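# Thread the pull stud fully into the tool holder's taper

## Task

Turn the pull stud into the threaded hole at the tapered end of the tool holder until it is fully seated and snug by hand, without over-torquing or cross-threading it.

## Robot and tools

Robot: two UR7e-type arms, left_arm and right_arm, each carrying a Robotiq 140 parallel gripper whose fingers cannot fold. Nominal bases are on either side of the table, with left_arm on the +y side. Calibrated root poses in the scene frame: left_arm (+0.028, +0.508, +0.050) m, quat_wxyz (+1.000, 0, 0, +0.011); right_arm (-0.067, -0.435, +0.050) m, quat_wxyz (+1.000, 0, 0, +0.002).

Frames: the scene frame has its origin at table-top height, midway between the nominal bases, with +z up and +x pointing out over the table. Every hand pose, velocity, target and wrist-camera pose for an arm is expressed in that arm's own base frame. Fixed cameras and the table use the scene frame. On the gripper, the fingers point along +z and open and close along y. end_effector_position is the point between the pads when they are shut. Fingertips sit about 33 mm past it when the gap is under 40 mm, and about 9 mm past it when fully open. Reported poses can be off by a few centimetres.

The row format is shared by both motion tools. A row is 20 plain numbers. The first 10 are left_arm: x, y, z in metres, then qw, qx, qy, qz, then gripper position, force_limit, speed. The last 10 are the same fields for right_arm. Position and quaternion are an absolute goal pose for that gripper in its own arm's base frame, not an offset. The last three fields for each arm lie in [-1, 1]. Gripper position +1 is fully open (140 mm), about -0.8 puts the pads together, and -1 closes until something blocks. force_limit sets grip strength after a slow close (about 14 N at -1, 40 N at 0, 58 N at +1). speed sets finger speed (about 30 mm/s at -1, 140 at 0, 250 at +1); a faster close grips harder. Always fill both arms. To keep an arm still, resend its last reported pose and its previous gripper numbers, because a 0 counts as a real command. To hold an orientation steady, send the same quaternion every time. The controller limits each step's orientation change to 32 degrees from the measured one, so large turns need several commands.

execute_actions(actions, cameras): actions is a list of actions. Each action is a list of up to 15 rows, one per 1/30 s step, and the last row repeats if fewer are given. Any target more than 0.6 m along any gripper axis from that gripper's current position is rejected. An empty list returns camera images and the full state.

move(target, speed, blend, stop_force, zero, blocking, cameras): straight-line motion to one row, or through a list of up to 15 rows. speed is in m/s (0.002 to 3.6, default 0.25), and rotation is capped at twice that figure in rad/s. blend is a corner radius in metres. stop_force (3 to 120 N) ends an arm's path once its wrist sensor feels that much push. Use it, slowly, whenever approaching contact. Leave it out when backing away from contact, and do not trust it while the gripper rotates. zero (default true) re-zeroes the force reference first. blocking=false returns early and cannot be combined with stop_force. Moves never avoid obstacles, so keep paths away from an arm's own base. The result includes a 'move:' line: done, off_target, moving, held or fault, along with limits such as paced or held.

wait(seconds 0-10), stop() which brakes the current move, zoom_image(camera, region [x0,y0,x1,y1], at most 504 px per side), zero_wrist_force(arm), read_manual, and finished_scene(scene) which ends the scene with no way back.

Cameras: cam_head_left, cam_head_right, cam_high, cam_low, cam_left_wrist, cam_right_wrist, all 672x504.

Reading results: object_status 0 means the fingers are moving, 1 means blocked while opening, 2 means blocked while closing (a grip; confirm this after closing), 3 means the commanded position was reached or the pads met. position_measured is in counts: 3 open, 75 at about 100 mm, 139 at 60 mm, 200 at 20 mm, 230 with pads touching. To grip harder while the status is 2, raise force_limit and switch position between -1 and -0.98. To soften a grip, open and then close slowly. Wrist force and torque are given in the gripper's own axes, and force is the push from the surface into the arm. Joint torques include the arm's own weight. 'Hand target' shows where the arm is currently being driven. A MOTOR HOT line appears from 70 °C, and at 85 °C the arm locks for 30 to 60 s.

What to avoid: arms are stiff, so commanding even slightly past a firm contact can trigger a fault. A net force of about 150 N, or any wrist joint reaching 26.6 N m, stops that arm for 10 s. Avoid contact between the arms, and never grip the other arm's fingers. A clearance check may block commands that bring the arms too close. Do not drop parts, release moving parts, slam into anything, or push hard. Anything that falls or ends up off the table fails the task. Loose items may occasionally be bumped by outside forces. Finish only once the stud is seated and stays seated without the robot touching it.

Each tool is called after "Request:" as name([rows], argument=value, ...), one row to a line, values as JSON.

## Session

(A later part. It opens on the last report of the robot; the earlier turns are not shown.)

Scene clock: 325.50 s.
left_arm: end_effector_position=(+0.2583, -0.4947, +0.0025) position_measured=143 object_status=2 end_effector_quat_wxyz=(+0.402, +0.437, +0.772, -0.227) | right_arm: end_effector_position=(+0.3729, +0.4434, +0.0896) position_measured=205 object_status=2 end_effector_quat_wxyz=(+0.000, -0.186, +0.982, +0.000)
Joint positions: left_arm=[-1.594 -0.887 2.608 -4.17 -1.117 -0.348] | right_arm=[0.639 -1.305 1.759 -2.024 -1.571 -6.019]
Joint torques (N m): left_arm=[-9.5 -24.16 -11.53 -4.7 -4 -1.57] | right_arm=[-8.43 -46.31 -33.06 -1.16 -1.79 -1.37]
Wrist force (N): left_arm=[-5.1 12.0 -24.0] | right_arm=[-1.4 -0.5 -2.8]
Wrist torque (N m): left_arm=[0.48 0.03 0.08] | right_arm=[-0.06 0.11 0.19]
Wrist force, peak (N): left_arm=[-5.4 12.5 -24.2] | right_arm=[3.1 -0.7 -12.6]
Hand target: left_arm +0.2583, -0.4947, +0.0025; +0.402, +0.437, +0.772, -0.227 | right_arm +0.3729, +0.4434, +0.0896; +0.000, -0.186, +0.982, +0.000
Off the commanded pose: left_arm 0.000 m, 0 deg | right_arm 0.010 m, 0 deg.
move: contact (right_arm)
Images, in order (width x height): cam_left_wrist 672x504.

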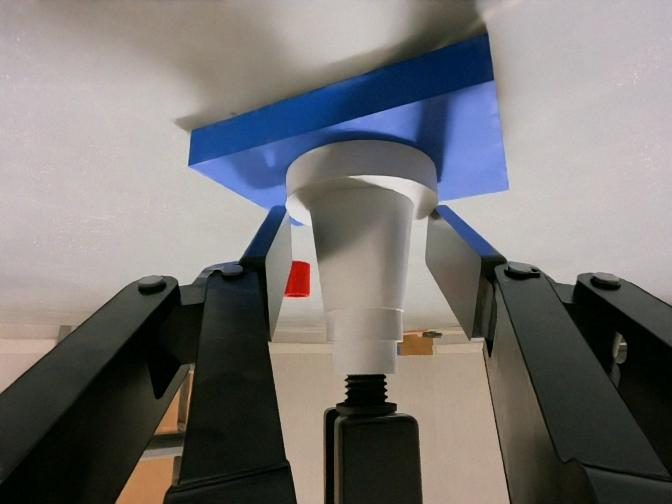

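Request:
move([
  [0.2583,-0.4947,0.0025,0.402,0.437,0.772,-0.227,-1,0,-1,0.3729,0.4434,0.0893,0,-0.7576,-0.6528,0,-1,-0.05,-1],
], speed=0.6)

Request:
move([
  [0.2583,-0.4947,0.0025,0.402,0.437,0.772,-0.227,-1,0,-1,0.3729,0.4434,0.0889,0,-0.9441,0.3296,0,-1,-0.05,-1],
], speed=0.6)

Request:
move([
  [0.2583,-0.4947,0.0025,0.402,0.437,0.772,-0.227,-1,0,-1,0.3729,0.4434,0.0884,0,-0.1865,0.9825,0,-1,-0.05,-1],
], speed=0.6, cameras=["cam_left_wrist"])

Request:
zoom_image(camera="cam_left_wrist", region=[264, 304, 464, 504])

Scene clock: 335.33 s.
left_arm: end_effector_position=(+0.2583, -0.4947, +0.0025) position_measured=143 object_status=2 end_effector_quat_wxyz=(+0.402, +0.437, +0.772, -0.227) | right_arm: end_effector_position=(+0.3729, +0.4434, +0.0893) position_measured=205 object_status=2 end_effector_quat_wxyz=(+0.000, +0.757, +0.653, +0.000)
Joint positions: left_arm=[-1.594 -0.887 2.608 -4.17 -1.117 -0.348] | right_arm=[0.639 -1.305 1.759 -2.025 -1.571 -3.925]
Joint torques (N m): left_arm=[-9.94 -25.36 -11.52 -4.71 -4.09 -1.61] | right_arm=[-2.97 -22.05 -33.69 -2.34 -3.09 0.86]
Wrist force (N): left_arm=[-5.3 11.7 -23.9] | right_arm=[1.5 -8.0 -3.8]
Wrist torque (N m): left_arm=[0.41 0.08 0.08] | right_arm=[0.38 0.13 0.35]
Wrist force, peak (N): left_arm=[-5.6 12.2 -24.3] | right_arm=[2.0 -8.3 -5.5]
Hand target: left_arm +0.2583, -0.4947, +0.0025; +0.402, +0.437, +0.772, -0.227 | right_arm +0.3729, +0.4434, +0.0893; +0.000, +0.758, +0.653, +0.000
Off the commanded pose: left_arm 0.000 m, 0 deg | right_arm 0.000 m, 0 deg.
move: done

Scene clock: 337.70 s.
left_arm: end_effector_position=(+0.2583, -0.4947, +0.0025) position_measured=143 object_status=2 end_effector_quat_wxyz=(+0.402, +0.437, +0.772, -0.227) | right_arm: end_effector_position=(+0.3729, +0.4434, +0.0889) position_measured=205 object_status=2 end_effector_quat_wxyz=(+0.000, +0.944, -0.330, +0.000)
Joint positions: left_arm=[-1.594 -0.887 2.608 -4.17 -1.117 -0.348] | right_arm=[0.639 -1.304 1.76 -2.026 -1.571 -1.831]
Joint torques (N m): left_arm=[-9.67 -25.32 -11.85 -4.69 -4.11 -1.52] | right_arm=[1.18 -21.91 -31.34 -0.93 -1.81 0.62]
Wrist force (N): left_arm=[-5.5 12.1 -23.8] | right_arm=[-9.2 -1.4 -4.7]
Wrist torque (N m): left_arm=[0.49 0.08 0.07] | right_arm=[0.15 0.14 0.32]
Wrist force, peak (N): left_arm=[-5.6 12.4 -24.1] | right_arm=[-5.3 -12.8 -9.0]
Hand target: left_arm +0.2583, -0.4947, +0.0025; +0.402, +0.437, +0.772, -0.227 | right_arm +0.3729, +0.4434, +0.0889; +0.000, +0.944, -0.330, +0.000
Off the commanded pose: left_arm 0.000 m, 0 deg | right_arm 0.000 m, 0 deg.
move: done

Scene clock: 340.07 s.
left_arm: end_effector_position=(+0.2583, -0.4947, +0.0025) position_measured=143 object_status=2 end_effector_quat_wxyz=(+0.402, +0.437, +0.772, -0.227) | right_arm: end_effector_position=(+0.3729, +0.4434, +0.0884) position_measured=205 object_status=2 end_effector_quat_wxyz=(+0.000, -0.187, +0.982, +0.000)
Joint positions: left_arm=[-1.594 -0.887 2.608 -4.17 -1.117 -0.348] | right_arm=[0.639 -1.304 1.761 -2.027 -1.571 0.264]
Joint torques (N m): left_arm=[-10.29 -25.06 -11.39 -4.67 -4.17 -1.5] | right_arm=[-8.07 -15.08 -26.53 0.14 -6.32 0.75]
Wrist force (N): left_arm=[-5.6 12.2 -24.0] | right_arm=[4.6 16.1 -16.7]
Wrist torque (N m): left_arm=[0.52 0.07 0.08] | right_arm=[-0.74 0.10 0.29]
Wrist force, peak (N): left_arm=[-5.6 12.1 -24.3] | right_arm=[5.0 16.2 -19.0]
Hand target: left_arm +0.2583, -0.4947, +0.0025; +0.402, +0.437, +0.772, -0.227 | right_arm +0.3729, +0.4434, +0.0884; +0.000, -0.186, +0.982, +0.000
Off the commanded pose: left_arm 0.000 m, 0 deg | right_arm 0.000 m, 0 deg.
move: done
Images, in order (width x height): cam_left_wrist 672x504.

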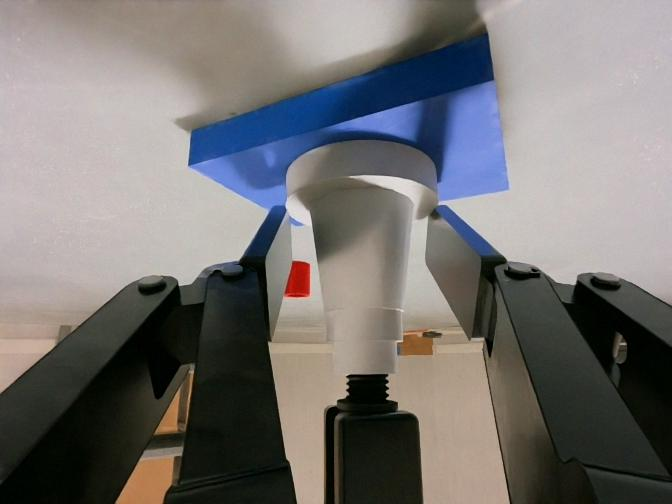

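Scaled by 2.520 from the camera's 672x504 image, which has a finer 960x720 frame.

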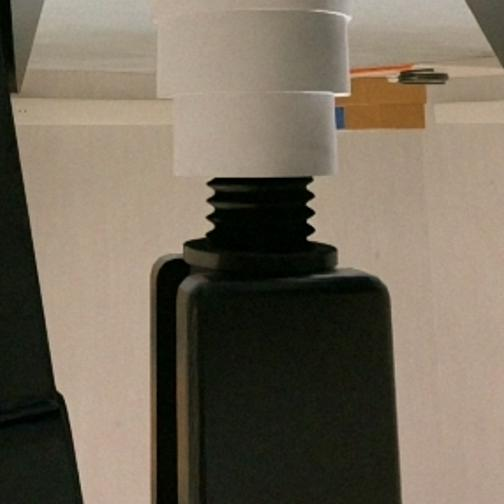

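Request:
move([
  [0.2583,-0.4947,0.0025,0.402,0.437,0.772,-0.227,-1,0,-1,0.3724,0.4439,0.0886,0,-0.1865,0.9825,0,-1,-0.05,-1],
], speed=0.02)

Request:
move([
  [0.2583,-0.4947,0.0025,0.402,0.437,0.772,-0.227,-1,0,-1,0.3724,0.4439,0.0884,0,0.7576,0.6528,0,-1,-0.05,-1],
], speed=0.6)

Request:
move([
  [0.2583,-0.4947,0.0025,0.402,0.437,0.772,-0.227,-1,0,-1,0.3724,0.4439,0.0882,0,0.9441,-0.3296,0,-1,-0.05,-1],
], speed=0.6, cameras=["cam_left_wrist"])

Request:
zoom_image(camera="cam_left_wrist", region=[264, 304, 464, 504])

Scene clock: 357.33 s.
left_arm: end_effector_position=(+0.2583, -0.4947, +0.0025) position_measured=143 object_status=2 end_effector_quat_wxyz=(+0.402, +0.437, +0.772, -0.227) | right_arm: end_effector_position=(+0.3724, +0.4439, +0.0885) position_measured=205 object_status=2 end_effector_quat_wxyz=(+0.000, -0.186, +0.982, +0.000)
Joint positions: left_arm=[-1.594 -0.887 2.608 -4.17 -1.117 -0.348] | right_arm=[0.641 -1.304 1.76 -2.027 -1.571 0.265]
Joint torques (N m): left_arm=[-9.92 -25.21 -11.56 -4.71 -4.1 -1.55] | right_arm=[6.13 -44.05 -31.14 -1.13 -2.49 1.17]
Wrist force (N): left_arm=[-5.6 12.0 -23.9] | right_arm=[-0.7 2.5 -5.1]
Wrist torque (N m): left_arm=[0.49 0.07 0.08] | right_arm=[-0.20 0.11 0.19]
Wrist force, peak (N): left_arm=[-5.7 12.2 -24.5] | right_arm=[4.8 16.1 -16.4]
Hand target: left_arm +0.2583, -0.4947, +0.0025; +0.402, +0.437, +0.772, -0.227 | right_arm +0.3724, +0.4439, +0.0886; +0.000, -0.186, +0.982, +0.000
Off the commanded pose: left_arm 0.000 m, 0 deg | right_arm 0.000 m, 0 deg.
move: done

Scene clock: 359.70 s.
left_arm: end_effector_position=(+0.2583, -0.4947, +0.0025) position_measured=143 object_status=2 end_effector_quat_wxyz=(+0.402, +0.437, +0.772, -0.227) | right_arm: end_effector_position=(+0.3724, +0.4439, +0.0884) position_measured=205 object_status=2 end_effector_quat_wxyz=(+0.000, +0.757, +0.653, +0.000) end_effector_velocity=(+0.000, +0.000, +0.000) end_effector_angular_velocity=(-0.001, +0.001, -0.004)
Joint positions: left_arm=[-1.594 -0.887 2.608 -4.17 -1.117 -0.348] | right_arm=[0.641 -1.304 1.76 -2.027 -1.571 2.36]
Joint velocities: left_arm=[within noise] | right_arm=[0 0 0 0 0 0.005]
Joint torques (N m): left_arm=[-9.73 -25.51 -12 -4.52 -4.03 -1.57] | right_arm=[-1.31 -21.69 -34.53 -3.18 -2.21 0.71]
Wrist force (N): left_arm=[-5.6 12.0 -24.0] | right_arm=[-4.1 -8.6 -4.9]
Wrist torque (N m): left_arm=[0.48 0.11 0.08] | right_arm=[0.32 0.35 0.35]
Wrist force, peak (N): left_arm=[-5.6 12.1 -24.3] | right_arm=[-4.3 -9.5 -7.4]
Hand target: left_arm +0.2583, -0.4947, +0.0025; +0.402, +0.437, +0.772, -0.227 | right_arm +0.3724, +0.4439, +0.0884; +0.000, +0.758, +0.653, +0.000
Off the commanded pose: left_arm 0.000 m, 0 deg | right_arm 0.000 m, 0 deg.
move: done

Scene clock: 362.07 s.
left_arm: end_effector_position=(+0.2583, -0.4947, +0.0025) position_measured=143 object_status=2 end_effector_quat_wxyz=(+0.402, +0.437, +0.772, -0.227) | right_arm: end_effector_position=(+0.3724, +0.4439, +0.0882) position_measured=205 object_status=2 end_effector_quat_wxyz=(+0.000, +0.944, -0.329, +0.000)
Joint positions: left_arm=[-1.594 -0.887 2.608 -4.17 -1.117 -0.348] | right_arm=[0.641 -1.304 1.761 -2.028 -1.571 4.454]
Joint torques (N m): left_arm=[-9.96 -24.72 -11.72 -4.49 -3.95 -1.57] | right_arm=[-1.01 -27.92 -36.25 -1.78 -2.7 0.59]
Wrist force (N): left_arm=[-5.2 12.1 -23.6] | right_arm=[-11.5 -3.2 8.5]
Wrist torque (N m): left_arm=[0.49 0.02 0.07] | right_arm=[0.13 0.42 0.32]
Wrist force, peak (N): left_arm=[-5.7 11.9 -24.4] | right_arm=[-10.6 -4.8 10.3]
Hand target: left_arm +0.2583, -0.4947, +0.0025; +0.402, +0.437, +0.772, -0.227 | right_arm +0.3724, +0.4439, +0.0882; +0.000, +0.944, -0.330, +0.000
Off the commanded pose: left_arm 0.000 m, 0 deg | right_arm 0.000 m, 0 deg.
move: done
Images, in order (width x height): cam_left_wrist 672x504.

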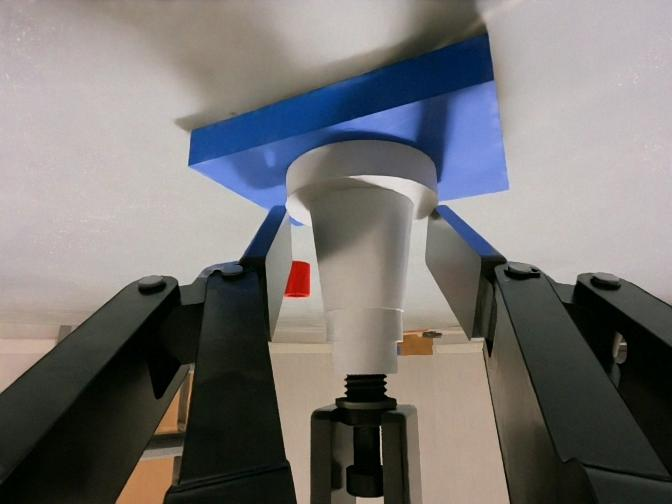

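Scaled by 2.520 from the camera's 672x504 image, which has a finer 960x720 frame.

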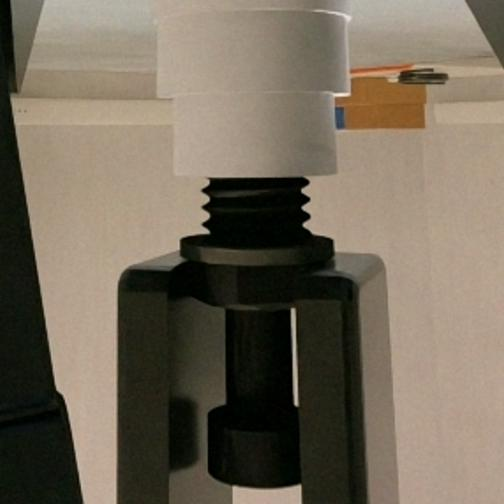

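Request:
move([
  [0.2583,-0.4947,0.0025,0.402,0.437,0.772,-0.227,-1,0,-1,0.3720,0.4441,0.0877,0,0.6524,-0.7579,0,-1,-0.05,-1],
  [0.2583,-0.4947,0.0025,0.402,0.437,0.772,-0.227,-1,0,-1,0.3720,0.4441,0.0876,0,0.6524,-0.7579,0,-0.45,-0.05,-0.5],
], speed=0.4)

Request:
move([
  [0.2583,-0.4947,0.0025,0.402,0.437,0.772,-0.227,-1,0,-1,0.3720,0.4441,0.0876,0,0.9441,-0.3296,0,-0.45,-0.05,-0.5],
  [0.2583,-0.4947,0.0025,0.402,0.437,0.772,-0.227,-1,0,-1,0.3720,0.4441,0.0876,0,0.7576,0.6528,0,-0.45,-0.05,-0.5],
  [0.2583,-0.4947,0.0025,0.402,0.437,0.772,-0.227,-1,0,-1,0.3720,0.4441,0.0876,0,-0.1865,0.9825,0,-0.45,-0.05,-0.5],
  [0.2583,-0.4947,0.0025,0.402,0.437,0.772,-0.227,-1,0,-1,0.3720,0.4441,0.0876,0,-0.9441,0.3296,0,-0.45,-0.05,-0.5],
  [0.2583,-0.4947,0.0025,0.402,0.437,0.772,-0.227,-1,0,-1,0.3720,0.4441,0.0876,0,-0.7576,-0.6528,0,-0.45,-0.05,-0.5],
  [0.2583,-0.4947,0.0025,0.402,0.437,0.772,-0.227,-1,0,-1,0.3720,0.4441,0.0876,0,0.1865,-0.9825,0,-0.45,-0.05,-0.5],
], speed=1.4, cameras=["cam_left_wrist","cam_right_wrist"])

Request:
zoom_image(camera="cam_left_wrist", region=[264, 304, 464, 504])

Request:
zoom_image(camera="cam_right_wrist", region=[290, 150, 430, 290])

Scene clock: 381.53 s.
left_arm: end_effector_position=(+0.2583, -0.4947, +0.0025) position_measured=143 object_status=2 end_effector_quat_wxyz=(+0.402, +0.437, +0.772, -0.227) | right_arm: end_effector_position=(+0.3720, +0.4441, +0.0876) position_measured=186 object_status=3 end_effector_quat_wxyz=(+0.000, -0.652, +0.758, +0.000)
Joint positions: left_arm=[-1.594 -0.887 2.608 -4.17 -1.117 -0.348] | right_arm=[0.641 -1.303 1.762 -2.029 -1.571 5.503]
Joint torques (N m): left_arm=[-9.7 -25.81 -11.51 -4.38 -3.95 -1.51] | right_arm=[-1.95 -23.25 -32.3 -1.75 0.8 1.57]
Wrist force (N): left_arm=[-5.1 12.0 -23.7] | right_arm=[-2.6 -0.4 -2.0]
Wrist torque (N m): left_arm=[0.46 0.03 0.07] | right_arm=[-0.02 0.25 0.34]
Wrist force, peak (N): left_arm=[-5.7 12.2 -24.2] | right_arm=[-11.6 -3.3 8.9]
Hand target: left_arm +0.2583, -0.4947, +0.0025; +0.402, +0.437, +0.772, -0.227 | right_arm +0.3720, +0.4441, +0.0876; +0.000, -0.652, +0.758, +0.000
Off the commanded pose: left_arm 0.000 m, 0 deg | right_arm 0.000 m, 0 deg.
move: done

Scene clock: 390.00 s.
left_arm: end_effector_position=(+0.2583, -0.4947, +0.0025) position_measured=143 object_status=2 end_effector_quat_wxyz=(+0.402, +0.437, +0.772, -0.227) | right_arm: end_effector_position=(+0.3720, +0.4441, +0.0876) position_measured=186 object_status=3 end_effector_quat_wxyz=(+0.000, -0.186, +0.982, +0.000)
Joint positions: left_arm=[-1.594 -0.887 2.608 -4.17 -1.117 -0.348] | right_arm=[0.641 -1.303 1.762 -2.029 -1.571 -6.017]
Joint torques (N m): left_arm=[-9.51 -26.06 -11.94 -4.39 -3.81 -1.51] | right_arm=[-5.46 -47.03 -16.8 -1.41 0.49 -0.68]
Wrist force (N): left_arm=[-5.3 12.1 -23.8] | right_arm=[-2.6 -0.9 -1.6]
Wrist torque (N m): left_arm=[0.50 0.05 0.08] | right_arm=[-0.14 0.30 0.19]
Wrist force, peak (N): left_arm=[-5.6 12.0 -24.4] | right_arm=[-3.1 -0.2 -2.0]
Hand target: left_arm +0.2583, -0.4947, +0.0025; +0.402, +0.437, +0.772, -0.227 | right_arm +0.3720, +0.4441, +0.0876; +0.000, -0.186, +0.982, +0.000
Off the commanded pose: left_arm 0.000 m, 0 deg | right_arm 0.000 m, 0 deg.
move: done
Images, in order (width x height): cam_left_wrist 672x504, cam_right_wrist 672x504.

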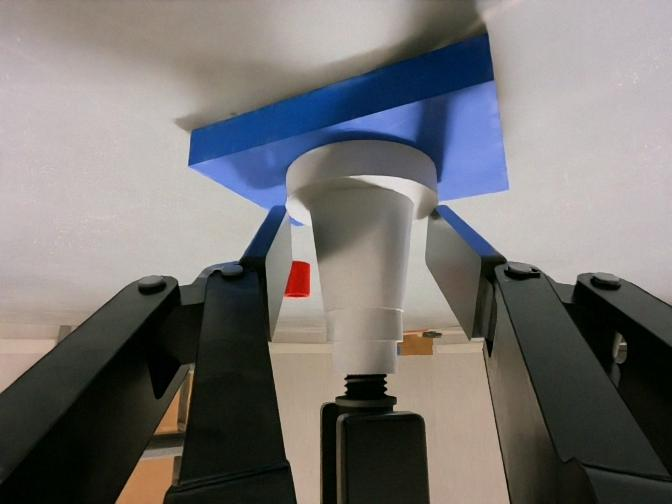

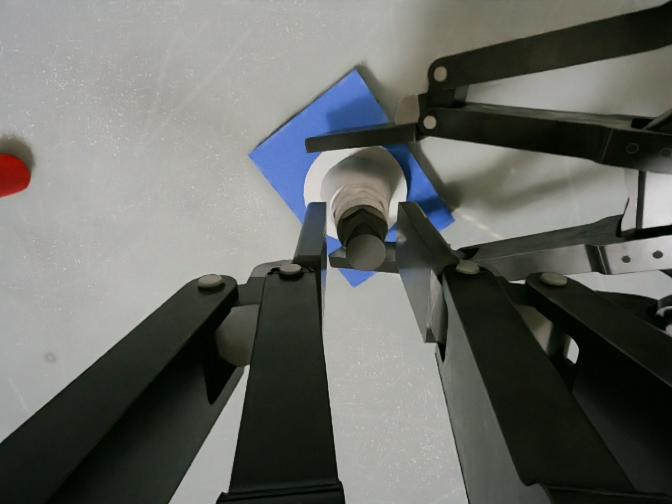

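Scaled by 2.520 from the camera's 672x504 image, which has a finer 960x720 frame.

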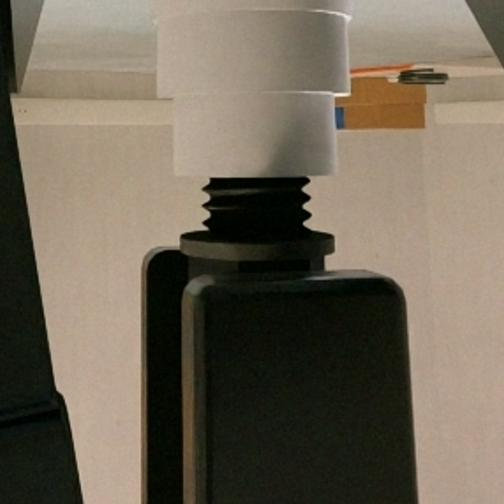

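Scaled by 3.600 from the camera's 672x504 image, which has a finer 960x720 frame.

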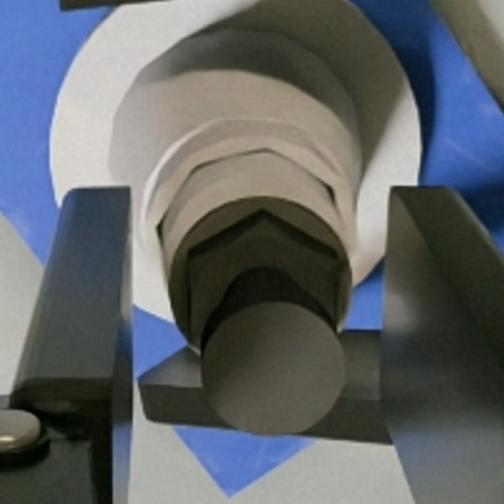

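Request:
move([
  [0.2583,-0.4947,0.0025,0.402,0.437,0.772,-0.227,-1,0,-1,0.3720,0.4441,0.0874,0,0.1865,-0.9825,0,-1,-0.05,-1],
  [0.2583,-0.4947,0.0025,0.402,0.437,0.772,-0.227,-1,0,-1,0.3720,0.4441,0.0867,0,-0.7576,-0.6528,0,-1,-0.05,-1],
  [0.2583,-0.4947,0.0025,0.402,0.437,0.772,-0.227,-1,0,-1,0.3720,0.4441,0.0861,0,-0.9441,0.3296,0,-1,-0.05,-1],
  [0.2583,-0.4947,0.0025,0.402,0.437,0.772,-0.227,-1,0,-1,0.3720,0.4441,0.0854,0,-0.1865,0.9825,0,-1,-0.05,-1],
  [0.2583,-0.4947,0.0025,0.402,0.437,0.772,-0.227,-1,0,-1,0.3720,0.4441,0.0847,0,0.7576,0.6528,0,-1,-0.05,-1],
  [0.2583,-0.4947,0.0025,0.402,0.437,0.772,-0.227,-1,0,-1,0.3720,0.4441,0.0841,0,0.9441,-0.3296,0,-1,-0.05,-1],
  [0.2583,-0.4947,0.0025,0.402,0.437,0.772,-0.227,-1,0,-1,0.3720,0.4441,0.0837,0,0.6524,-0.7579,0,-1,-0.05,-1],
], speed=1.2)

Request:
wait(seconds=0.05, cameras=["cam_left_wrist"])

Request:
zoom_image(camera="cam_left_wrist", region=[264, 304, 464, 504])

Scene clock: 412.77 s.
left_arm: end_effector_position=(+0.2583, -0.4947, +0.0025) position_measured=143 object_status=2 end_effector_quat_wxyz=(+0.402, +0.437, +0.772, -0.227) | right_arm: end_effector_position=(+0.3720, +0.4441, +0.0837) position_measured=205 object_status=2 end_effector_quat_wxyz=(+0.000, -0.652, +0.758, +0.000)
Joint positions: left_arm=[-1.594 -0.887 2.608 -4.17 -1.117 -0.348] | right_arm=[0.641 -1.299 1.767 -2.039 -1.571 5.503]
Joint torques (N m): left_arm=[-9.94 -26.46 -11.61 -4.04 -3.68 -1.53] | right_arm=[2.69 -24.65 -33.61 -1.11 -2.5 0.66]
Wrist force (N): left_arm=[-5.6 12.0 -23.8] | right_arm=[-8.7 2.3 2.0]
Wrist torque (N m): left_arm=[0.47 0.08 0.08] | right_arm=[-0.08 0.27 0.35]
Wrist force, peak (N): left_arm=[-6.0 12.1 -24.3] | right_arm=[-9.6 -0.5 5.0]
Hand target: left_arm +0.2583, -0.4947, +0.0025; +0.402, +0.437, +0.772, -0.227 | right_arm +0.3720, +0.4441, +0.0837; +0.000, -0.652, +0.758, +0.000
Off the commanded pose: left_arm 0.000 m, 0 deg | right_arm 0.000 m, 0 deg.
move: done

Scene clock: 412.83 s.
left_arm: end_effector_position=(+0.2583, -0.4947, +0.0025) position_measured=143 object_status=2 end_effector_quat_wxyz=(+0.402, +0.437, +0.772, -0.227) | right_arm: end_effector_position=(+0.3720, +0.4441, +0.0837) position_measured=205 object_status=2 end_effector_quat_wxyz=(+0.000, -0.652, +0.758, +0.000)
Joint positions: left_arm=[-1.594 -0.887 2.608 -4.17 -1.117 -0.348] | right_arm=[0.641 -1.299 1.767 -2.039 -1.571 5.503]
Joint torques (N m): left_arm=[-8.84 -26.62 -11.73 -4.2 -3.75 -1.55] | right_arm=[2.38 -23.97 -32.44 -1.2 -2.3 1.07]
Wrist force (N): left_arm=[-5.3 12.3 -23.9] | right_arm=[-8.8 2.1 1.8]
Wrist torque (N m): left_arm=[0.54 0.03 0.07] | right_arm=[-0.13 0.30 0.35]
Wrist force, peak (N): left_arm=[-5.3 12.3 -23.9] | right_arm=[-8.7 2.2 2.3]
Hand target: left_arm +0.2583, -0.4947, +0.0025; +0.402, +0.437, +0.772, -0.227 | right_arm +0.3720, +0.4441, +0.0837; +0.000, -0.652, +0.758, +0.000
Tool commands: left_gripper/position=-1.0 left_gripper/force_limit=+0.0 left_gripper/speed=-1.0 right_gripper/position=-1.0 right_gripper/force_limit=-0.05 right_gripper/speed=-1.0
Off the commanded pose: left_arm 0.000 m, 0 deg | right_arm 0.000 m, 0 deg.
wait: 0.07 s; no rest
Images, in order (width x height): cam_left_wrist 672x504.

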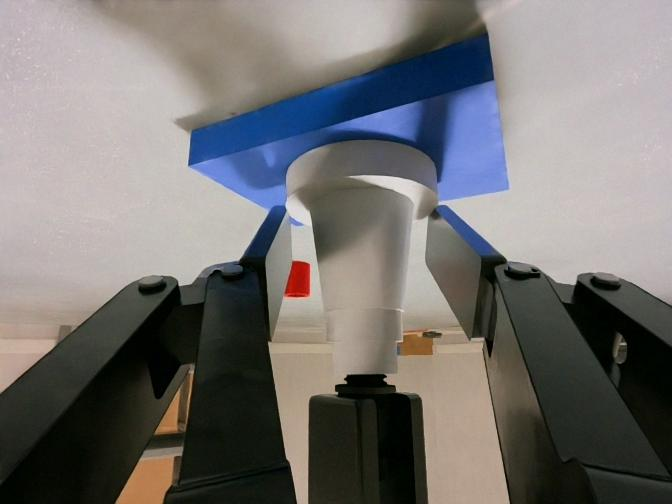

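Scaled by 2.520 from the camera's 672x504 image, which has a finer 960x720 frame.

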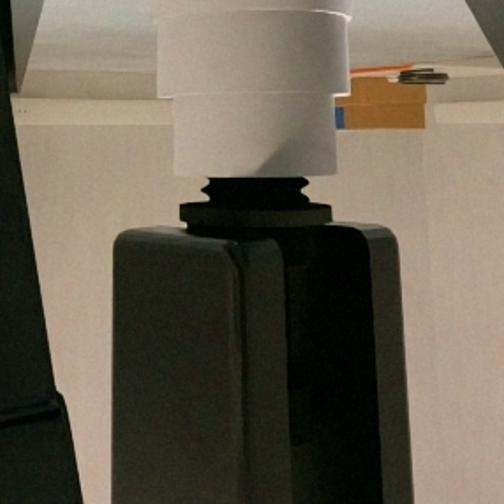

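Request:
move([
  [0.2583,-0.4947,0.0025,0.402,0.437,0.772,-0.227,-1,0,-1,0.3720,0.4441,0.0837,0,0.6524,-0.7579,0,-0.45,-0.05,-0.5],
  [0.2583,-0.4947,0.0025,0.402,0.437,0.772,-0.227,-1,0,-1,0.3720,0.4441,0.0840,0,0.9441,-0.3296,0,-0.45,-0.05,-0.5],
  [0.2583,-0.4947,0.0025,0.402,0.437,0.772,-0.227,-1,0,-1,0.3720,0.4441,0.0840,0,0.7576,0.6528,0,-0.45,-0.05,-0.5],
  [0.2583,-0.4947,0.0025,0.402,0.437,0.772,-0.227,-1,0,-1,0.3720,0.4441,0.0840,0,-0.1865,0.9825,0,-0.45,-0.05,-0.5],
  [0.2583,-0.4947,0.0025,0.402,0.437,0.772,-0.227,-1,0,-1,0.3720,0.4441,0.0840,0,-0.9441,0.3296,0,-0.45,-0.05,-0.5],
  [0.2583,-0.4947,0.0025,0.402,0.437,0.772,-0.227,-1,0,-1,0.3720,0.4441,0.0840,0,-0.7576,-0.6528,0,-0.45,-0.05,-0.5],
  [0.2583,-0.4947,0.0025,0.402,0.437,0.772,-0.227,-1,0,-1,0.3720,0.4441,0.0840,0,0.1865,-0.9825,0,-0.45,-0.05,-0.5],
], speed=1.4)

Request:
move([
  [0.2583,-0.4947,0.0025,0.402,0.437,0.772,-0.227,-1,0,-1,0.3720,0.4441,0.0838,0,0.1865,-0.9825,0,-1,0.2,-1],
  [0.2583,-0.4947,0.0025,0.402,0.437,0.772,-0.227,-1,0,-1,0.3720,0.4441,0.0831,0,-0.7576,-0.6528,0,-1,0.2,-1],
  [0.2583,-0.4947,0.0025,0.402,0.437,0.772,-0.227,-1,0,-1,0.3720,0.4441,0.0825,0,-0.9441,0.3296,0,-1,0.2,-1],
  [0.2583,-0.4947,0.0025,0.402,0.437,0.772,-0.227,-1,0,-1,0.3720,0.4441,0.0818,0,-0.1865,0.9825,0,-1,0.2,-1],
], speed=1.0, cameras=["cam_left_wrist"])

Request:
zoom_image(camera="cam_left_wrist", region=[264, 304, 464, 504])

Scene clock: 439.47 s.
left_arm: end_effector_position=(+0.2583, -0.4947, +0.0025) position_measured=143 object_status=2 end_effector_quat_wxyz=(+0.402, +0.437, +0.772, -0.227) | right_arm: end_effector_position=(+0.3720, +0.4441, +0.0840) position_measured=186 object_status=3 end_effector_quat_wxyz=(+0.000, -0.186, +0.982, +0.000)
Joint positions: left_arm=[-1.594 -0.887 2.608 -4.17 -1.117 -0.348] | right_arm=[0.641 -1.299 1.767 -2.038 -1.571 -6.017]
Joint torques (N m): left_arm=[-9.49 -26.38 -11.98 -3.77 -3.66 -1.53] | right_arm=[-5.44 -47.06 -16.23 -1.21 0.31 -0.71]
Wrist force (N): left_arm=[-5.7 12.0 -24.2] | right_arm=[-2.7 -0.8 -1.7]
Wrist torque (N m): left_arm=[0.46 0.10 0.08] | right_arm=[-0.12 0.33 0.19]
Wrist force, peak (N): left_arm=[-5.8 12.2 -24.4] | right_arm=[-9.0 2.1 1.9]
Hand target: left_arm +0.2583, -0.4947, +0.0025; +0.402, +0.437, +0.772, -0.227 | right_arm +0.3720, +0.4441, +0.0840; +0.000, -0.186, +0.982, +0.000
Off the commanded pose: left_arm 0.000 m, 0 deg | right_arm 0.000 m, 0 deg.
move: done

Scene clock: 445.37 s.
left_arm: end_effector_position=(+0.2583, -0.4947, +0.0025) position_measured=143 object_status=2 end_effector_quat_wxyz=(+0.402, +0.437, +0.772, -0.227) | right_arm: end_effector_position=(+0.3720, +0.4441, +0.0818) position_measured=207 object_status=2 end_effector_quat_wxyz=(+0.000, -0.187, +0.982, +0.000)
Joint positions: left_arm=[-1.594 -0.887 2.608 -4.17 -1.117 -0.348] | right_arm=[0.641 -1.297 1.77 -2.044 -1.571 0.266]
Joint torques (N m): left_arm=[-9.53 -27.07 -11.71 -3.77 -3.68 -1.48] | right_arm=[1.64 -23.9 -30.98 -0.76 -2.2 0.79]
Wrist force (N): left_arm=[-5.1 11.9 -24.1] | right_arm=[-3.9 2.9 -0.7]
Wrist torque (N m): left_arm=[0.47 0.01 0.08] | right_arm=[-0.39 0.42 0.34]
Wrist force, peak (N): left_arm=[-5.7 12.1 -24.4] | right_arm=[2.7 3.5 -15.8]
Hand target: left_arm +0.2583, -0.4947, +0.0025; +0.402, +0.437, +0.772, -0.227 | right_arm +0.3720, +0.4441, +0.0818; +0.000, -0.186, +0.982, +0.000
Off the commanded pose: left_arm 0.000 m, 0 deg | right_arm 0.000 m, 0 deg.
move: done
Images, in order (width x height): cam_left_wrist 672x504.

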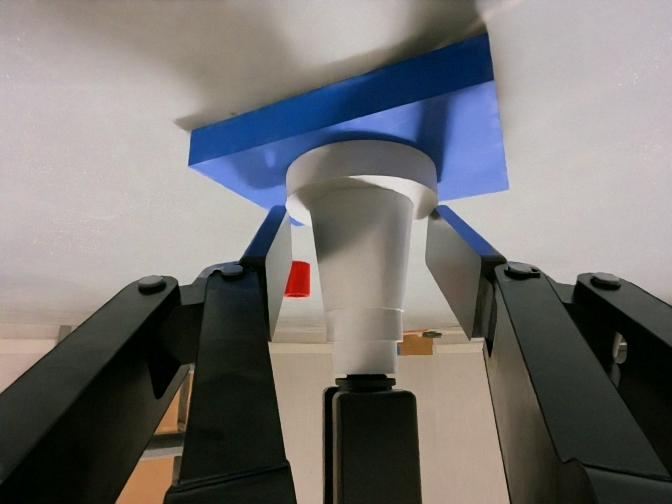

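Scaled by 2.520 from the camera's 672x504 image, which has a finer 960x720 frame.

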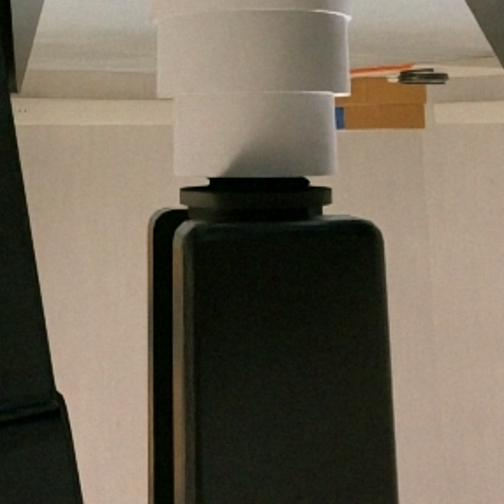

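Request:
move([
  [0.2583,-0.4947,0.0025,0.402,0.437,0.772,-0.227,-1,0,-1,0.3720,0.4441,0.0812,0,0.7576,0.6528,0,-1,0.2,-1],
], speed=0.4)

Request:
move([
  [0.2583,-0.4947,0.0025,0.402,0.437,0.772,-0.227,-1,0,-1,0.3720,0.4441,0.0810,0,0.9007,0.4344,0,-1,0.2,-1],
], speed=0.15)

Request:
move([
  [0.2583,-0.4947,0.0025,0.402,0.437,0.772,-0.227,-1,0,-1,0.3720,0.4441,0.0809,0,0.9825,0.1865,0,-1,0.2,-1],
], speed=0.12, cameras=["cam_left_wrist"])

Request:
zoom_image(camera="cam_left_wrist", region=[264, 304, 464, 504])

Scene clock: 456.43 s.
left_arm: end_effector_position=(+0.2583, -0.4947, +0.0025) position_measured=143 object_status=2 end_effector_quat_wxyz=(+0.402, +0.437, +0.772, -0.227) | right_arm: end_effector_position=(+0.3720, +0.4441, +0.0812) position_measured=207 object_status=2 end_effector_quat_wxyz=(+0.000, +0.757, +0.653, +0.000)
Joint positions: left_arm=[-1.594 -0.887 2.608 -4.17 -1.117 -0.348] | right_arm=[0.641 -1.296 1.771 -2.046 -1.571 2.36]
Joint torques (N m): left_arm=[-9.3 -27.92 -11.89 -3.66 -3.38 -1.55] | right_arm=[0.86 -28.69 -35.76 -0.62 -3.63 0.74]
Wrist force (N): left_arm=[-5.5 11.9 -23.8] | right_arm=[9.4 -2.5 11.1]
Wrist torque (N m): left_arm=[0.45 0.11 0.08] | right_arm=[0.03 0.31 0.36]
Wrist force, peak (N): left_arm=[-5.7 12.0 -24.2] | right_arm=[9.3 -1.4 13.0]
Hand target: left_arm +0.2583, -0.4947, +0.0025; +0.402, +0.437, +0.772, -0.227 | right_arm +0.3720, +0.4441, +0.0812; +0.000, +0.758, +0.653, +0.000
Off the commanded pose: left_arm 0.000 m, 0 deg | right_arm 0.000 m, 0 deg.
move: done

Scene clock: 458.63 s.
left_arm: end_effector_position=(+0.2583, -0.4947, +0.0025) position_measured=143 object_status=2 end_effector_quat_wxyz=(+0.402, +0.437, +0.772, -0.227) | right_arm: end_effector_position=(+0.3720, +0.4441, +0.0810) position_measured=207 object_status=2 end_effector_quat_wxyz=(+0.000, +0.901, +0.434, +0.000)
Joint positions: left_arm=[-1.594 -0.887 2.608 -4.17 -1.117 -0.348] | right_arm=[0.641 -1.296 1.771 -2.046 -1.571 2.884]
Joint torques (N m): left_arm=[-9.74 -27.19 -11.95 -3.65 -3.44 -1.52] | right_arm=[1.9 -28.57 -23.63 -3.3 -5.18 0.15]
Wrist force (N): left_arm=[-5.5 12.4 -23.9] | right_arm=[7.1 -7.7 11.7]
Wrist torque (N m): left_arm=[0.56 0.08 0.08] | right_arm=[0.27 0.35 0.30]
Wrist force, peak (N): left_arm=[-5.5 12.2 -24.1] | right_arm=[9.7 -4.4 14.8]
Hand target: left_arm +0.2583, -0.4947, +0.0025; +0.402, +0.437, +0.772, -0.227 | right_arm +0.3720, +0.4441, +0.0810; +0.000, +0.901, +0.434, +0.000
Off the commanded pose: left_arm 0.000 m, 0 deg | right_arm 0.000 m, 0 deg.
move: done

Scene clock: 461.23 s.
left_arm: end_effector_position=(+0.2583, -0.4947, +0.0025) position_measured=143 object_status=2 end_effector_quat_wxyz=(+0.402, +0.437, +0.772, -0.227) | right_arm: end_effector_position=(+0.3720, +0.4441, +0.0809) position_measured=207 object_status=2 end_effector_quat_wxyz=(+0.000, +0.982, +0.187, +0.000)
Joint positions: left_arm=[-1.594 -0.887 2.608 -4.17 -1.117 -0.348] | right_arm=[0.641 -1.296 1.771 -2.046 -1.571 3.408]
Joint torques (N m): left_arm=[-9.36 -27.44 -11.09 -3.6 -3.43 -1.6] | right_arm=[5.06 -29.51 -22.38 -3.31 -4.55 -0.13]
Wrist force (N): left_arm=[-5.8 12.0 -24.0] | right_arm=[2.7 -9.6 12.8]
Wrist torque (N m): left_arm=[0.47 0.12 0.08] | right_arm=[0.31 0.38 0.30]
Wrist force, peak (N): left_arm=[-5.5 12.2 -24.3] | right_arm=[3.2 -10.7 13.8]
Hand target: left_arm +0.2583, -0.4947, +0.0025; +0.402, +0.437, +0.772, -0.227 | right_arm +0.3720, +0.4441, +0.0809; +0.000, +0.982, +0.186, +0.000
Off the commanded pose: left_arm 0.000 m, 0 deg | right_arm 0.000 m, 0 deg.
move: done
Images, in order (width x height): cam_left_wrist 672x504.

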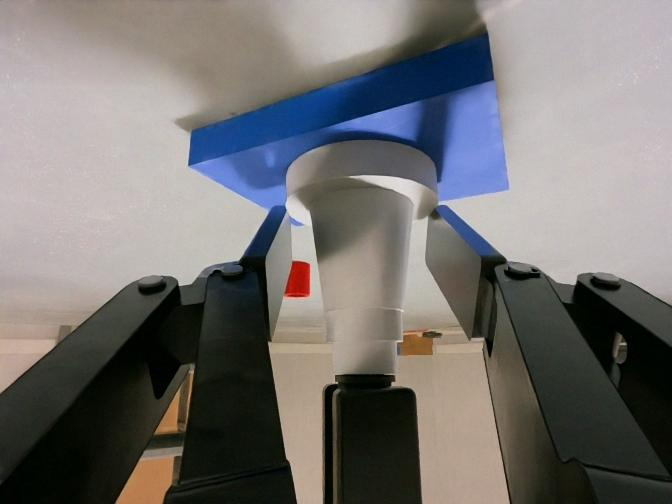

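Scaled by 2.520 from the camera's 672x504 image, which has a finer 960x720 frame.

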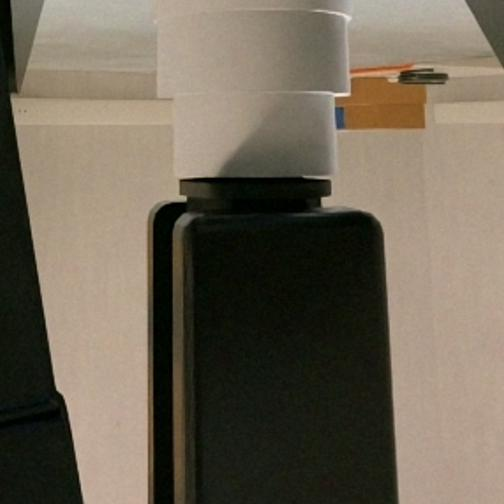

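Request:
move([
  [0.2583,-0.4947,0.0025,0.402,0.437,0.772,-0.227,-1,0,-1,0.3719,0.4442,0.0806,0,0.9972,-0.0741,0,-1,0.2,-1],
], speed=0.12)

Request:
move([
  [0.2583,-0.4947,0.0025,0.402,0.437,0.772,-0.227,-1,0,-1,0.3719,0.4442,0.0805,0,0.9692,-0.2461,0,-1,0.2,-1],
], speed=0.1, cameras=["cam_left_wrist"])

Request:
zoom_image(camera="cam_left_wrist", region=[314, 344, 414, 444])

Scene clock: 472.83 s.
left_arm: end_effector_position=(+0.2583, -0.4947, +0.0025) position_measured=143 object_status=2 end_effector_quat_wxyz=(+0.402, +0.437, +0.772, -0.227) | right_arm: end_effector_position=(+0.3719, +0.4442, +0.0806) position_measured=207 object_status=2 end_effector_quat_wxyz=(+0.000, +0.997, -0.074, +0.000)
Joint positions: left_arm=[-1.594 -0.887 2.608 -4.17 -1.117 -0.348] | right_arm=[0.642 -1.296 1.772 -2.047 -1.571 3.931]
Joint torques (N m): left_arm=[-9.32 -27.64 -11.94 -3.42 -3.33 -1.55] | right_arm=[6.92 -26.08 -18.83 -3.07 -3.51 -0.24]
Wrist force (N): left_arm=[-5.5 12.0 -23.9] | right_arm=[-2.8 -7.6 6.4]
Wrist torque (N m): left_arm=[0.47 0.08 0.08] | right_arm=[0.16 0.47 0.34]
Wrist force, peak (N): left_arm=[-5.5 12.2 -24.2] | right_arm=[2.7 -10.2 13.6]
Hand target: left_arm +0.2583, -0.4947, +0.0025; +0.402, +0.437, +0.772, -0.227 | right_arm +0.3719, +0.4442, +0.0806; +0.000, +0.997, -0.074, +0.000
Off the commanded pose: left_arm 0.000 m, 0 deg | right_arm 0.000 m, 0 deg.
move: done

Scene clock: 474.93 s.
left_arm: end_effector_position=(+0.2583, -0.4947, +0.0025) position_measured=143 object_status=2 end_effector_quat_wxyz=(+0.402, +0.437, +0.772, -0.227) | right_arm: end_effector_position=(+0.3719, +0.4442, +0.0805) position_measured=207 object_status=2 end_effector_quat_wxyz=(+0.000, +0.969, -0.246, +0.000)
Joint positions: left_arm=[-1.594 -0.887 2.608 -4.17 -1.117 -0.348] | right_arm=[0.642 -1.295 1.772 -2.047 -1.571 4.28]
Joint torques (N m): left_arm=[-9.15 -27.95 -12.07 -3.41 -3.44 -1.63] | right_arm=[-3.76 -27.38 -19.93 -3.13 -1.76 -1.39]
Wrist force (N): left_arm=[-5.5 12.0 -23.8] | right_arm=[-3.5 -7.7 9.4]
Wrist torque (N m): left_arm=[0.47 0.08 0.08] | right_arm=[0.24 0.41 0.33]
Wrist force, peak (N): left_arm=[-5.7 12.5 -24.3] | right_arm=[-3.1 -8.1 9.8]
Hand target: left_arm +0.2583, -0.4947, +0.0025; +0.402, +0.437, +0.772, -0.227 | right_arm +0.3719, +0.4442, +0.0805; +0.000, +0.969, -0.246, +0.000
Off the commanded pose: left_arm 0.000 m, 0 deg | right_arm 0.000 m, 0 deg.
move: done
Images, in order (width x height): cam_left_wrist 672x504.

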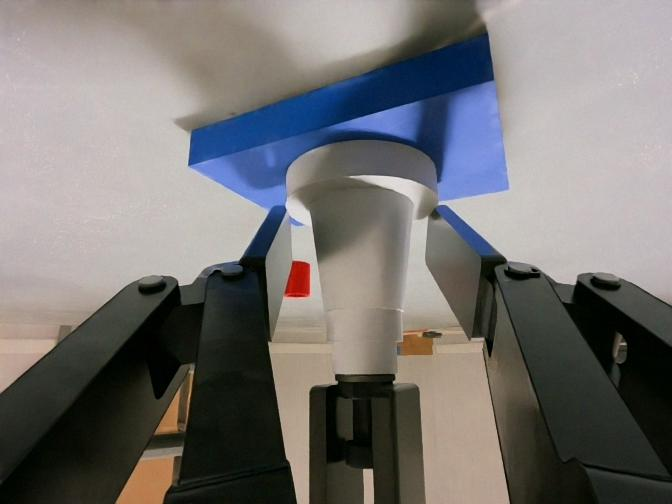

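Scaled by 5.040 from the camera's 672x504 image, which has a finer 960x720 frame.

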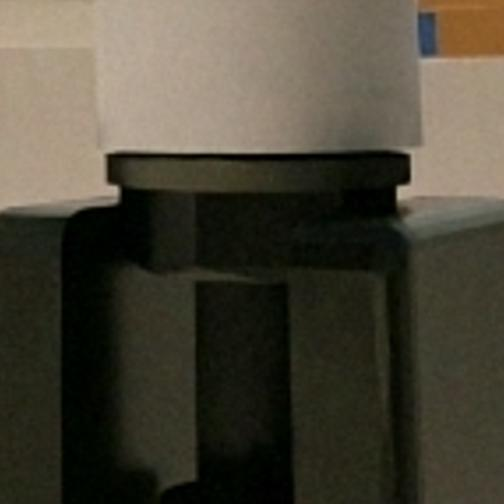

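Request:
move([
  [0.2583,-0.4947,0.0025,0.402,0.437,0.772,-0.227,-1,0,-1,0.3719,0.4442,0.0804,0,0.9118,-0.4107,0,-1,0.2,-1],
], speed=0.1)

Request:
move([
  [0.2583,-0.4947,0.0025,0.402,0.437,0.772,-0.227,-1,0,-1,0.3719,0.4442,0.0803,0,0.8266,-0.5629,0,-1,0.2,-1],
], speed=0.08, cameras=["cam_left_wrist"])

Request:
zoom_image(camera="cam_left_wrist", region=[314, 344, 414, 444])

Scene clock: 483.83 s.
left_arm: end_effector_position=(+0.2583, -0.4947, +0.0025) position_measured=143 object_status=2 end_effector_quat_wxyz=(+0.402, +0.437, +0.772, -0.227) | right_arm: end_effector_position=(+0.3719, +0.4442, +0.0804) position_measured=207 object_status=2 end_effector_quat_wxyz=(+0.000, +0.912, -0.411, +0.000)
Joint positions: left_arm=[-1.594 -0.887 2.608 -4.17 -1.117 -0.348] | right_arm=[0.642 -1.295 1.772 -2.047 -1.571 4.63]
Joint torques (N m): left_arm=[-8.73 -27.7 -11.36 -3.34 -3.33 -1.56] | right_arm=[-2.28 -27.57 -19.79 -3.1 -1.35 -1.35]
Wrist force (N): left_arm=[-5.3 12.2 -23.9] | right_arm=[-4.5 -6.7 9.5]
Wrist torque (N m): left_arm=[0.50 0.03 0.07] | right_arm=[0.28 0.39 0.35]
Wrist force, peak (N): left_arm=[-5.9 12.2 -24.2] | right_arm=[-4.0 -8.3 11.5]
Hand target: left_arm +0.2583, -0.4947, +0.0025; +0.402, +0.437, +0.772, -0.227 | right_arm +0.3719, +0.4442, +0.0804; +0.000, +0.912, -0.411, +0.000
Off the commanded pose: left_arm 0.000 m, 0 deg | right_arm 0.000 m, 0 deg.
move: done

Scene clock: 486.33 s.
left_arm: end_effector_position=(+0.2583, -0.4947, +0.0025) position_measured=143 object_status=2 end_effector_quat_wxyz=(+0.402, +0.437, +0.772, -0.227) | right_arm: end_effector_position=(+0.3719, +0.4442, +0.0803) position_measured=207 object_status=2 end_effector_quat_wxyz=(+0.000, +0.827, -0.563, +0.000)
Joint positions: left_arm=[-1.594 -0.887 2.608 -4.17 -1.117 -0.348] | right_arm=[0.642 -1.295 1.772 -2.048 -1.571 4.979]
Joint torques (N m): left_arm=[-8.97 -28.42 -12.14 -3.27 -3.28 -1.5] | right_arm=[6.53 -27.78 -20.49 -3.5 -2.49 -1.58]
Wrist force (N): left_arm=[-5.3 11.9 -23.7] | right_arm=[-6.4 -5.6 10.6]
Wrist torque (N m): left_arm=[0.44 0.06 0.08] | right_arm=[0.23 0.39 0.30]
Wrist force, peak (N): left_arm=[-5.7 12.3 -24.2] | right_arm=[-6.4 -5.6 10.6]
Hand target: left_arm +0.2583, -0.4947, +0.0025; +0.402, +0.437, +0.772, -0.227 | right_arm +0.3719, +0.4442, +0.0803; +0.000, +0.827, -0.563, +0.000
Off the commanded pose: left_arm 0.000 m, 0 deg | right_arm 0.000 m, 0 deg.
move: done
Images, in order (width x height): cam_left_wrist 672x504.

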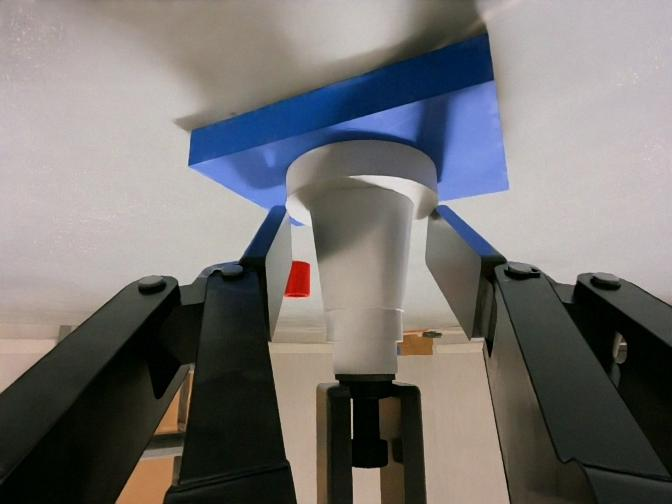

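Scaled by 5.040 from the camera's 672x504 image, which has a finer 960x720 frame.

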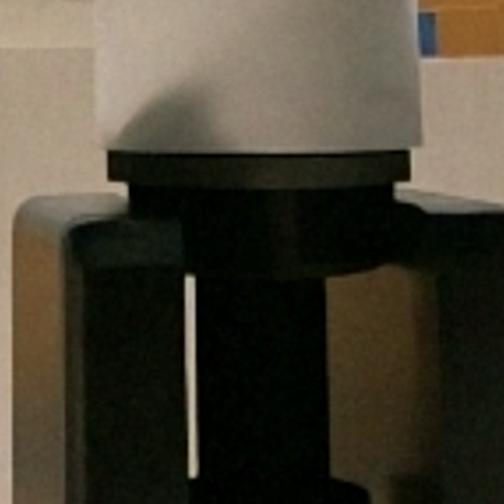

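Request:
move([
  [0.2583,-0.4947,0.0025,0.402,0.437,0.772,-0.227,-1,0,-1,0.3719,0.4442,0.0802,0,0.7165,-0.6976,0,-1,0.2,-1],
], speed=0.08)

Request:
move([
  [0.2583,-0.4947,0.0025,0.402,0.437,0.772,-0.227,-1,0,-1,0.3719,0.4442,0.0802,0,0.5844,-0.8114,0,-1,0.2,-1],
], speed=0.08, cameras=["cam_left_wrist","cam_right_wrist"])

Request:
zoom_image(camera="cam_left_wrist", region=[314, 344, 414, 444])

Request:
zoom_image(camera="cam_right_wrist", region=[290, 150, 430, 290])

Scene clock: 497.47 s.
left_arm: end_effector_position=(+0.2583, -0.4947, +0.0025) position_measured=143 object_status=2 end_effector_quat_wxyz=(+0.402, +0.437, +0.772, -0.227) | right_arm: end_effector_position=(+0.3719, +0.4442, +0.0802) position_measured=207 object_status=2 end_effector_quat_wxyz=(+0.000, +0.716, -0.698, +0.000)
Joint positions: left_arm=[-1.594 -0.887 2.608 -4.17 -1.117 -0.348] | right_arm=[0.642 -1.295 1.772 -2.048 -1.571 5.327]
Joint torques (N m): left_arm=[-9.2 -28.45 -12.07 -3.24 -3.31 -1.58] | right_arm=[-3.82 -28.97 -20.82 -3.7 -0.3 -1.46]
Wrist force (N): left_arm=[-5.4 12.0 -23.6] | right_arm=[-8.3 -3.9 11.1]
Wrist torque (N m): left_arm=[0.48 0.07 0.08] | right_arm=[0.02 0.35 0.30]
Wrist force, peak (N): left_arm=[-5.7 12.1 -24.3] | right_arm=[-8.6 -4.3 11.7]
Hand target: left_arm +0.2583, -0.4947, +0.0025; +0.402, +0.437, +0.772, -0.227 | right_arm +0.3719, +0.4442, +0.0802; +0.000, +0.716, -0.698, +0.000
Off the commanded pose: left_arm 0.000 m, 0 deg | right_arm 0.000 m, 0 deg.
move: done

Scene clock: 499.97 s.
left_arm: end_effector_position=(+0.2583, -0.4947, +0.0025) position_measured=143 object_status=2 end_effector_quat_wxyz=(+0.402, +0.437, +0.772, -0.227) | right_arm: end_effector_position=(+0.3719, +0.4442, +0.0802) position_measured=207 object_status=2 end_effector_quat_wxyz=(+0.000, -0.584, +0.811, +0.000)
Joint positions: left_arm=[-1.594 -0.887 2.608 -4.17 -1.117 -0.348] | right_arm=[0.642 -1.295 1.772 -2.048 -1.571 5.676]
Joint torques (N m): left_arm=[-8.94 -27.91 -11.47 -3.09 -3.34 -1.46] | right_arm=[-1.56 -34.93 -21.37 -2.22 -2.09 -1.16]
Wrist force (N): left_arm=[-5.5 12.3 -23.8] | right_arm=[-18.9 -3.7 22.4]
Wrist torque (N m): left_arm=[0.52 0.09 0.08] | right_arm=[-0.08 0.49 0.20]
Wrist force, peak (N): left_arm=[-5.8 12.3 -24.1] | right_arm=[-19.0 -3.8 22.7]
Hand target: left_arm +0.2583, -0.4947, +0.0025; +0.402, +0.437, +0.772, -0.227 | right_arm +0.3719, +0.4442, +0.0802; +0.000, -0.584, +0.811, +0.000
Off the commanded pose: left_arm 0.000 m, 0 deg | right_arm 0.000 m, 0 deg.
move: done
Images, in order (width x height): cam_left_wrist 672x504, cam_right_wrist 672x504.

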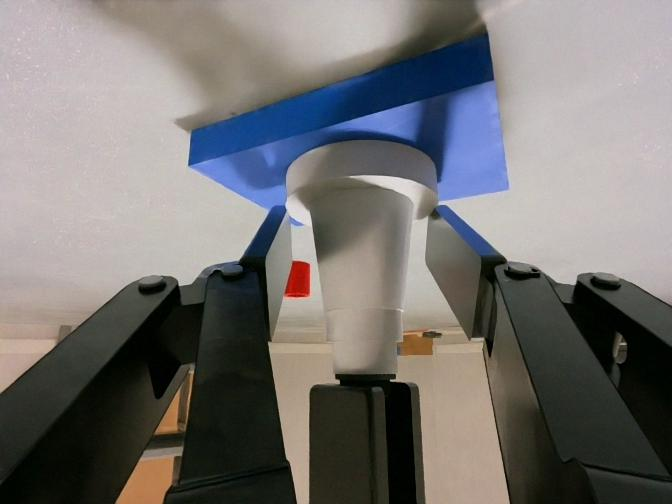

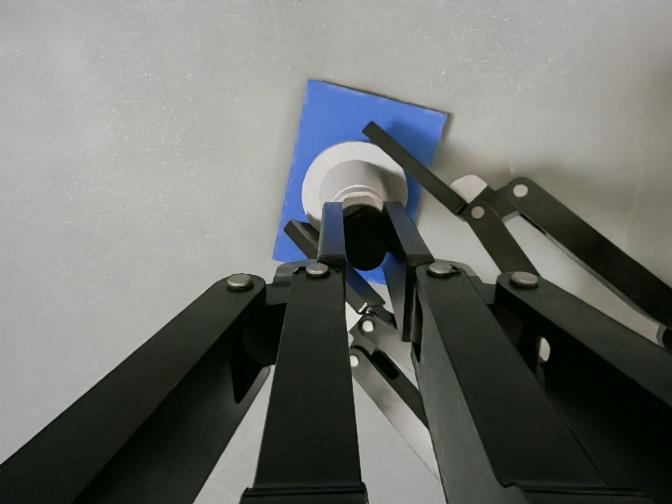

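Scaled by 5.040 from the camera's 672x504 image, which has a finer 960x720 frame.

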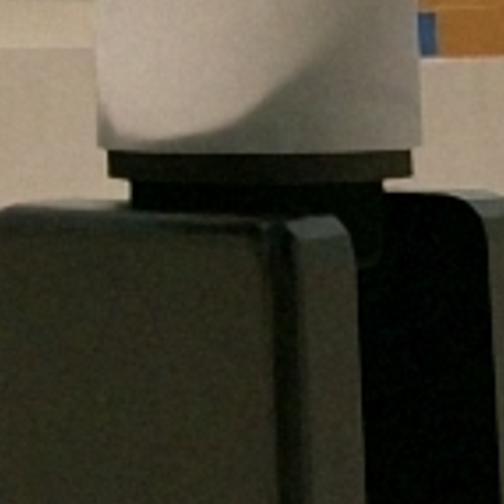

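Scaled by 3.600 from the camera's 672x504 image, which has a finer 960x720 frame.

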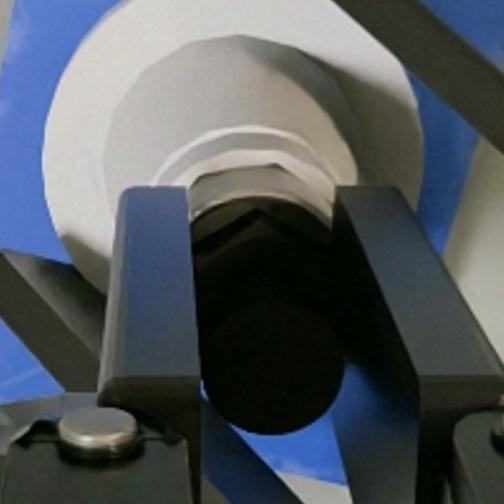

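Request:
move([
  [0.2583,-0.4947,0.0025,0.402,0.437,0.772,-0.227,-1,0,-1,0.3719,0.4442,0.0797,0,0.5844,-0.8114,0,-1,0.2,-1],
], speed=0.01)

Request:
move([
  [0.2583,-0.4947,0.0025,0.402,0.437,0.772,-0.227,-1,0,-1,0.3719,0.4442,0.0796,0,0.4026,-0.9154,0,-1,0.2,-1],
], speed=0.08, cameras=["cam_left_wrist"])

Request:
zoom_image(camera="cam_left_wrist", region=[314, 344, 414, 444])

Scene clock: 508.03 s.
left_arm: end_effector_position=(+0.2583, -0.4947, +0.0025) position_measured=143 object_status=2 end_effector_quat_wxyz=(+0.402, +0.437, +0.772, -0.227) | right_arm: end_effector_position=(+0.3719, +0.4442, +0.0798) position_measured=207 object_status=2 end_effector_quat_wxyz=(+0.000, -0.584, +0.811, +0.000)
Joint positions: left_arm=[-1.594 -0.887 2.608 -4.17 -1.117 -0.348] | right_arm=[0.642 -1.295 1.773 -2.049 -1.571 5.676]
Joint torques (N m): left_arm=[-9.39 -28.11 -12.07 -3.06 -3.3 -1.71] | right_arm=[5.3 -18.17 -11.68 -3.31 -3.19 0.17]
Wrist force (N): left_arm=[-5.2 12.1 -23.8] | right_arm=[-6.2 2.3 -10.2]
Wrist torque (N m): left_arm=[0.50 0.04 0.09] | right_arm=[-0.28 0.37 0.28]
Wrist force, peak (N): left_arm=[-5.9 12.1 -24.1] | right_arm=[-19.1 -3.7 22.7]
Hand target: left_arm +0.2583, -0.4947, +0.0025; +0.402, +0.437, +0.772, -0.227 | right_arm +0.3719, +0.4442, +0.0797; +0.000, -0.584, +0.811, +0.000
Off the commanded pose: left_arm 0.000 m, 0 deg | right_arm 0.000 m, 0 deg.
move: done

Scene clock: 510.97 s.
left_arm: end_effector_position=(+0.2583, -0.4947, +0.0025) position_measured=143 object_status=2 end_effector_quat_wxyz=(+0.402, +0.437, +0.772, -0.227) | right_arm: end_effector_position=(+0.3719, +0.4442, +0.0796) position_measured=207 object_status=2 end_effector_quat_wxyz=(+0.000, -0.403, +0.915, +0.000) end_effector_velocity=(+0.000, +0.000, +0.000) end_effector_angular_velocity=(+0.000, +0.001, +0.006)
Joint positions: left_arm=[-1.594 -0.887 2.608 -4.17 -1.117 -0.348] | right_arm=[0.642 -1.294 1.773 -2.049 -1.571 6.096]
Joint velocities: left_arm=[within noise] | right_arm=[0.001 0 0 0 0 -0.006]
Joint torques (N m): left_arm=[-9.05 -28.82 -11.45 -3.01 -3.31 -1.55] | right_arm=[-6.52 -21.41 -17.27 -4.44 -0.93 -0.85]
Wrist force (N): left_arm=[-5.4 11.8 -23.8] | right_arm=[-0.9 2.8 -4.8]
Wrist torque (N m): left_arm=[0.42 0.04 0.07] | right_arm=[-0.21 0.25 -0.24]
Wrist force, peak (N): left_arm=[-5.9 12.3 -24.1] | right_arm=[-3.4 2.7 -14.6]
Hand target: left_arm +0.2583, -0.4947, +0.0025; +0.402, +0.437, +0.772, -0.227 | right_arm +0.3719, +0.4442, +0.0796; +0.000, -0.403, +0.915, +0.000
Off the commanded pose: left_arm 0.000 m, 0 deg | right_arm 0.000 m, 0 deg.
move: done
Images, in order (width x height): cam_left_wrist 672x504.

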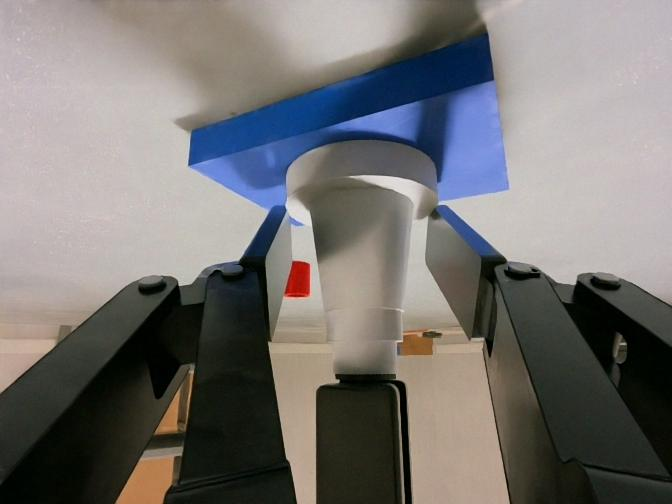

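Scaled by 5.040 from the camera's 672x504 image, which has a finer 960x720 frame.

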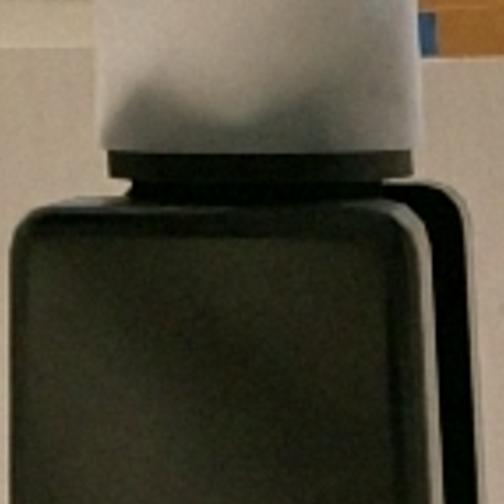

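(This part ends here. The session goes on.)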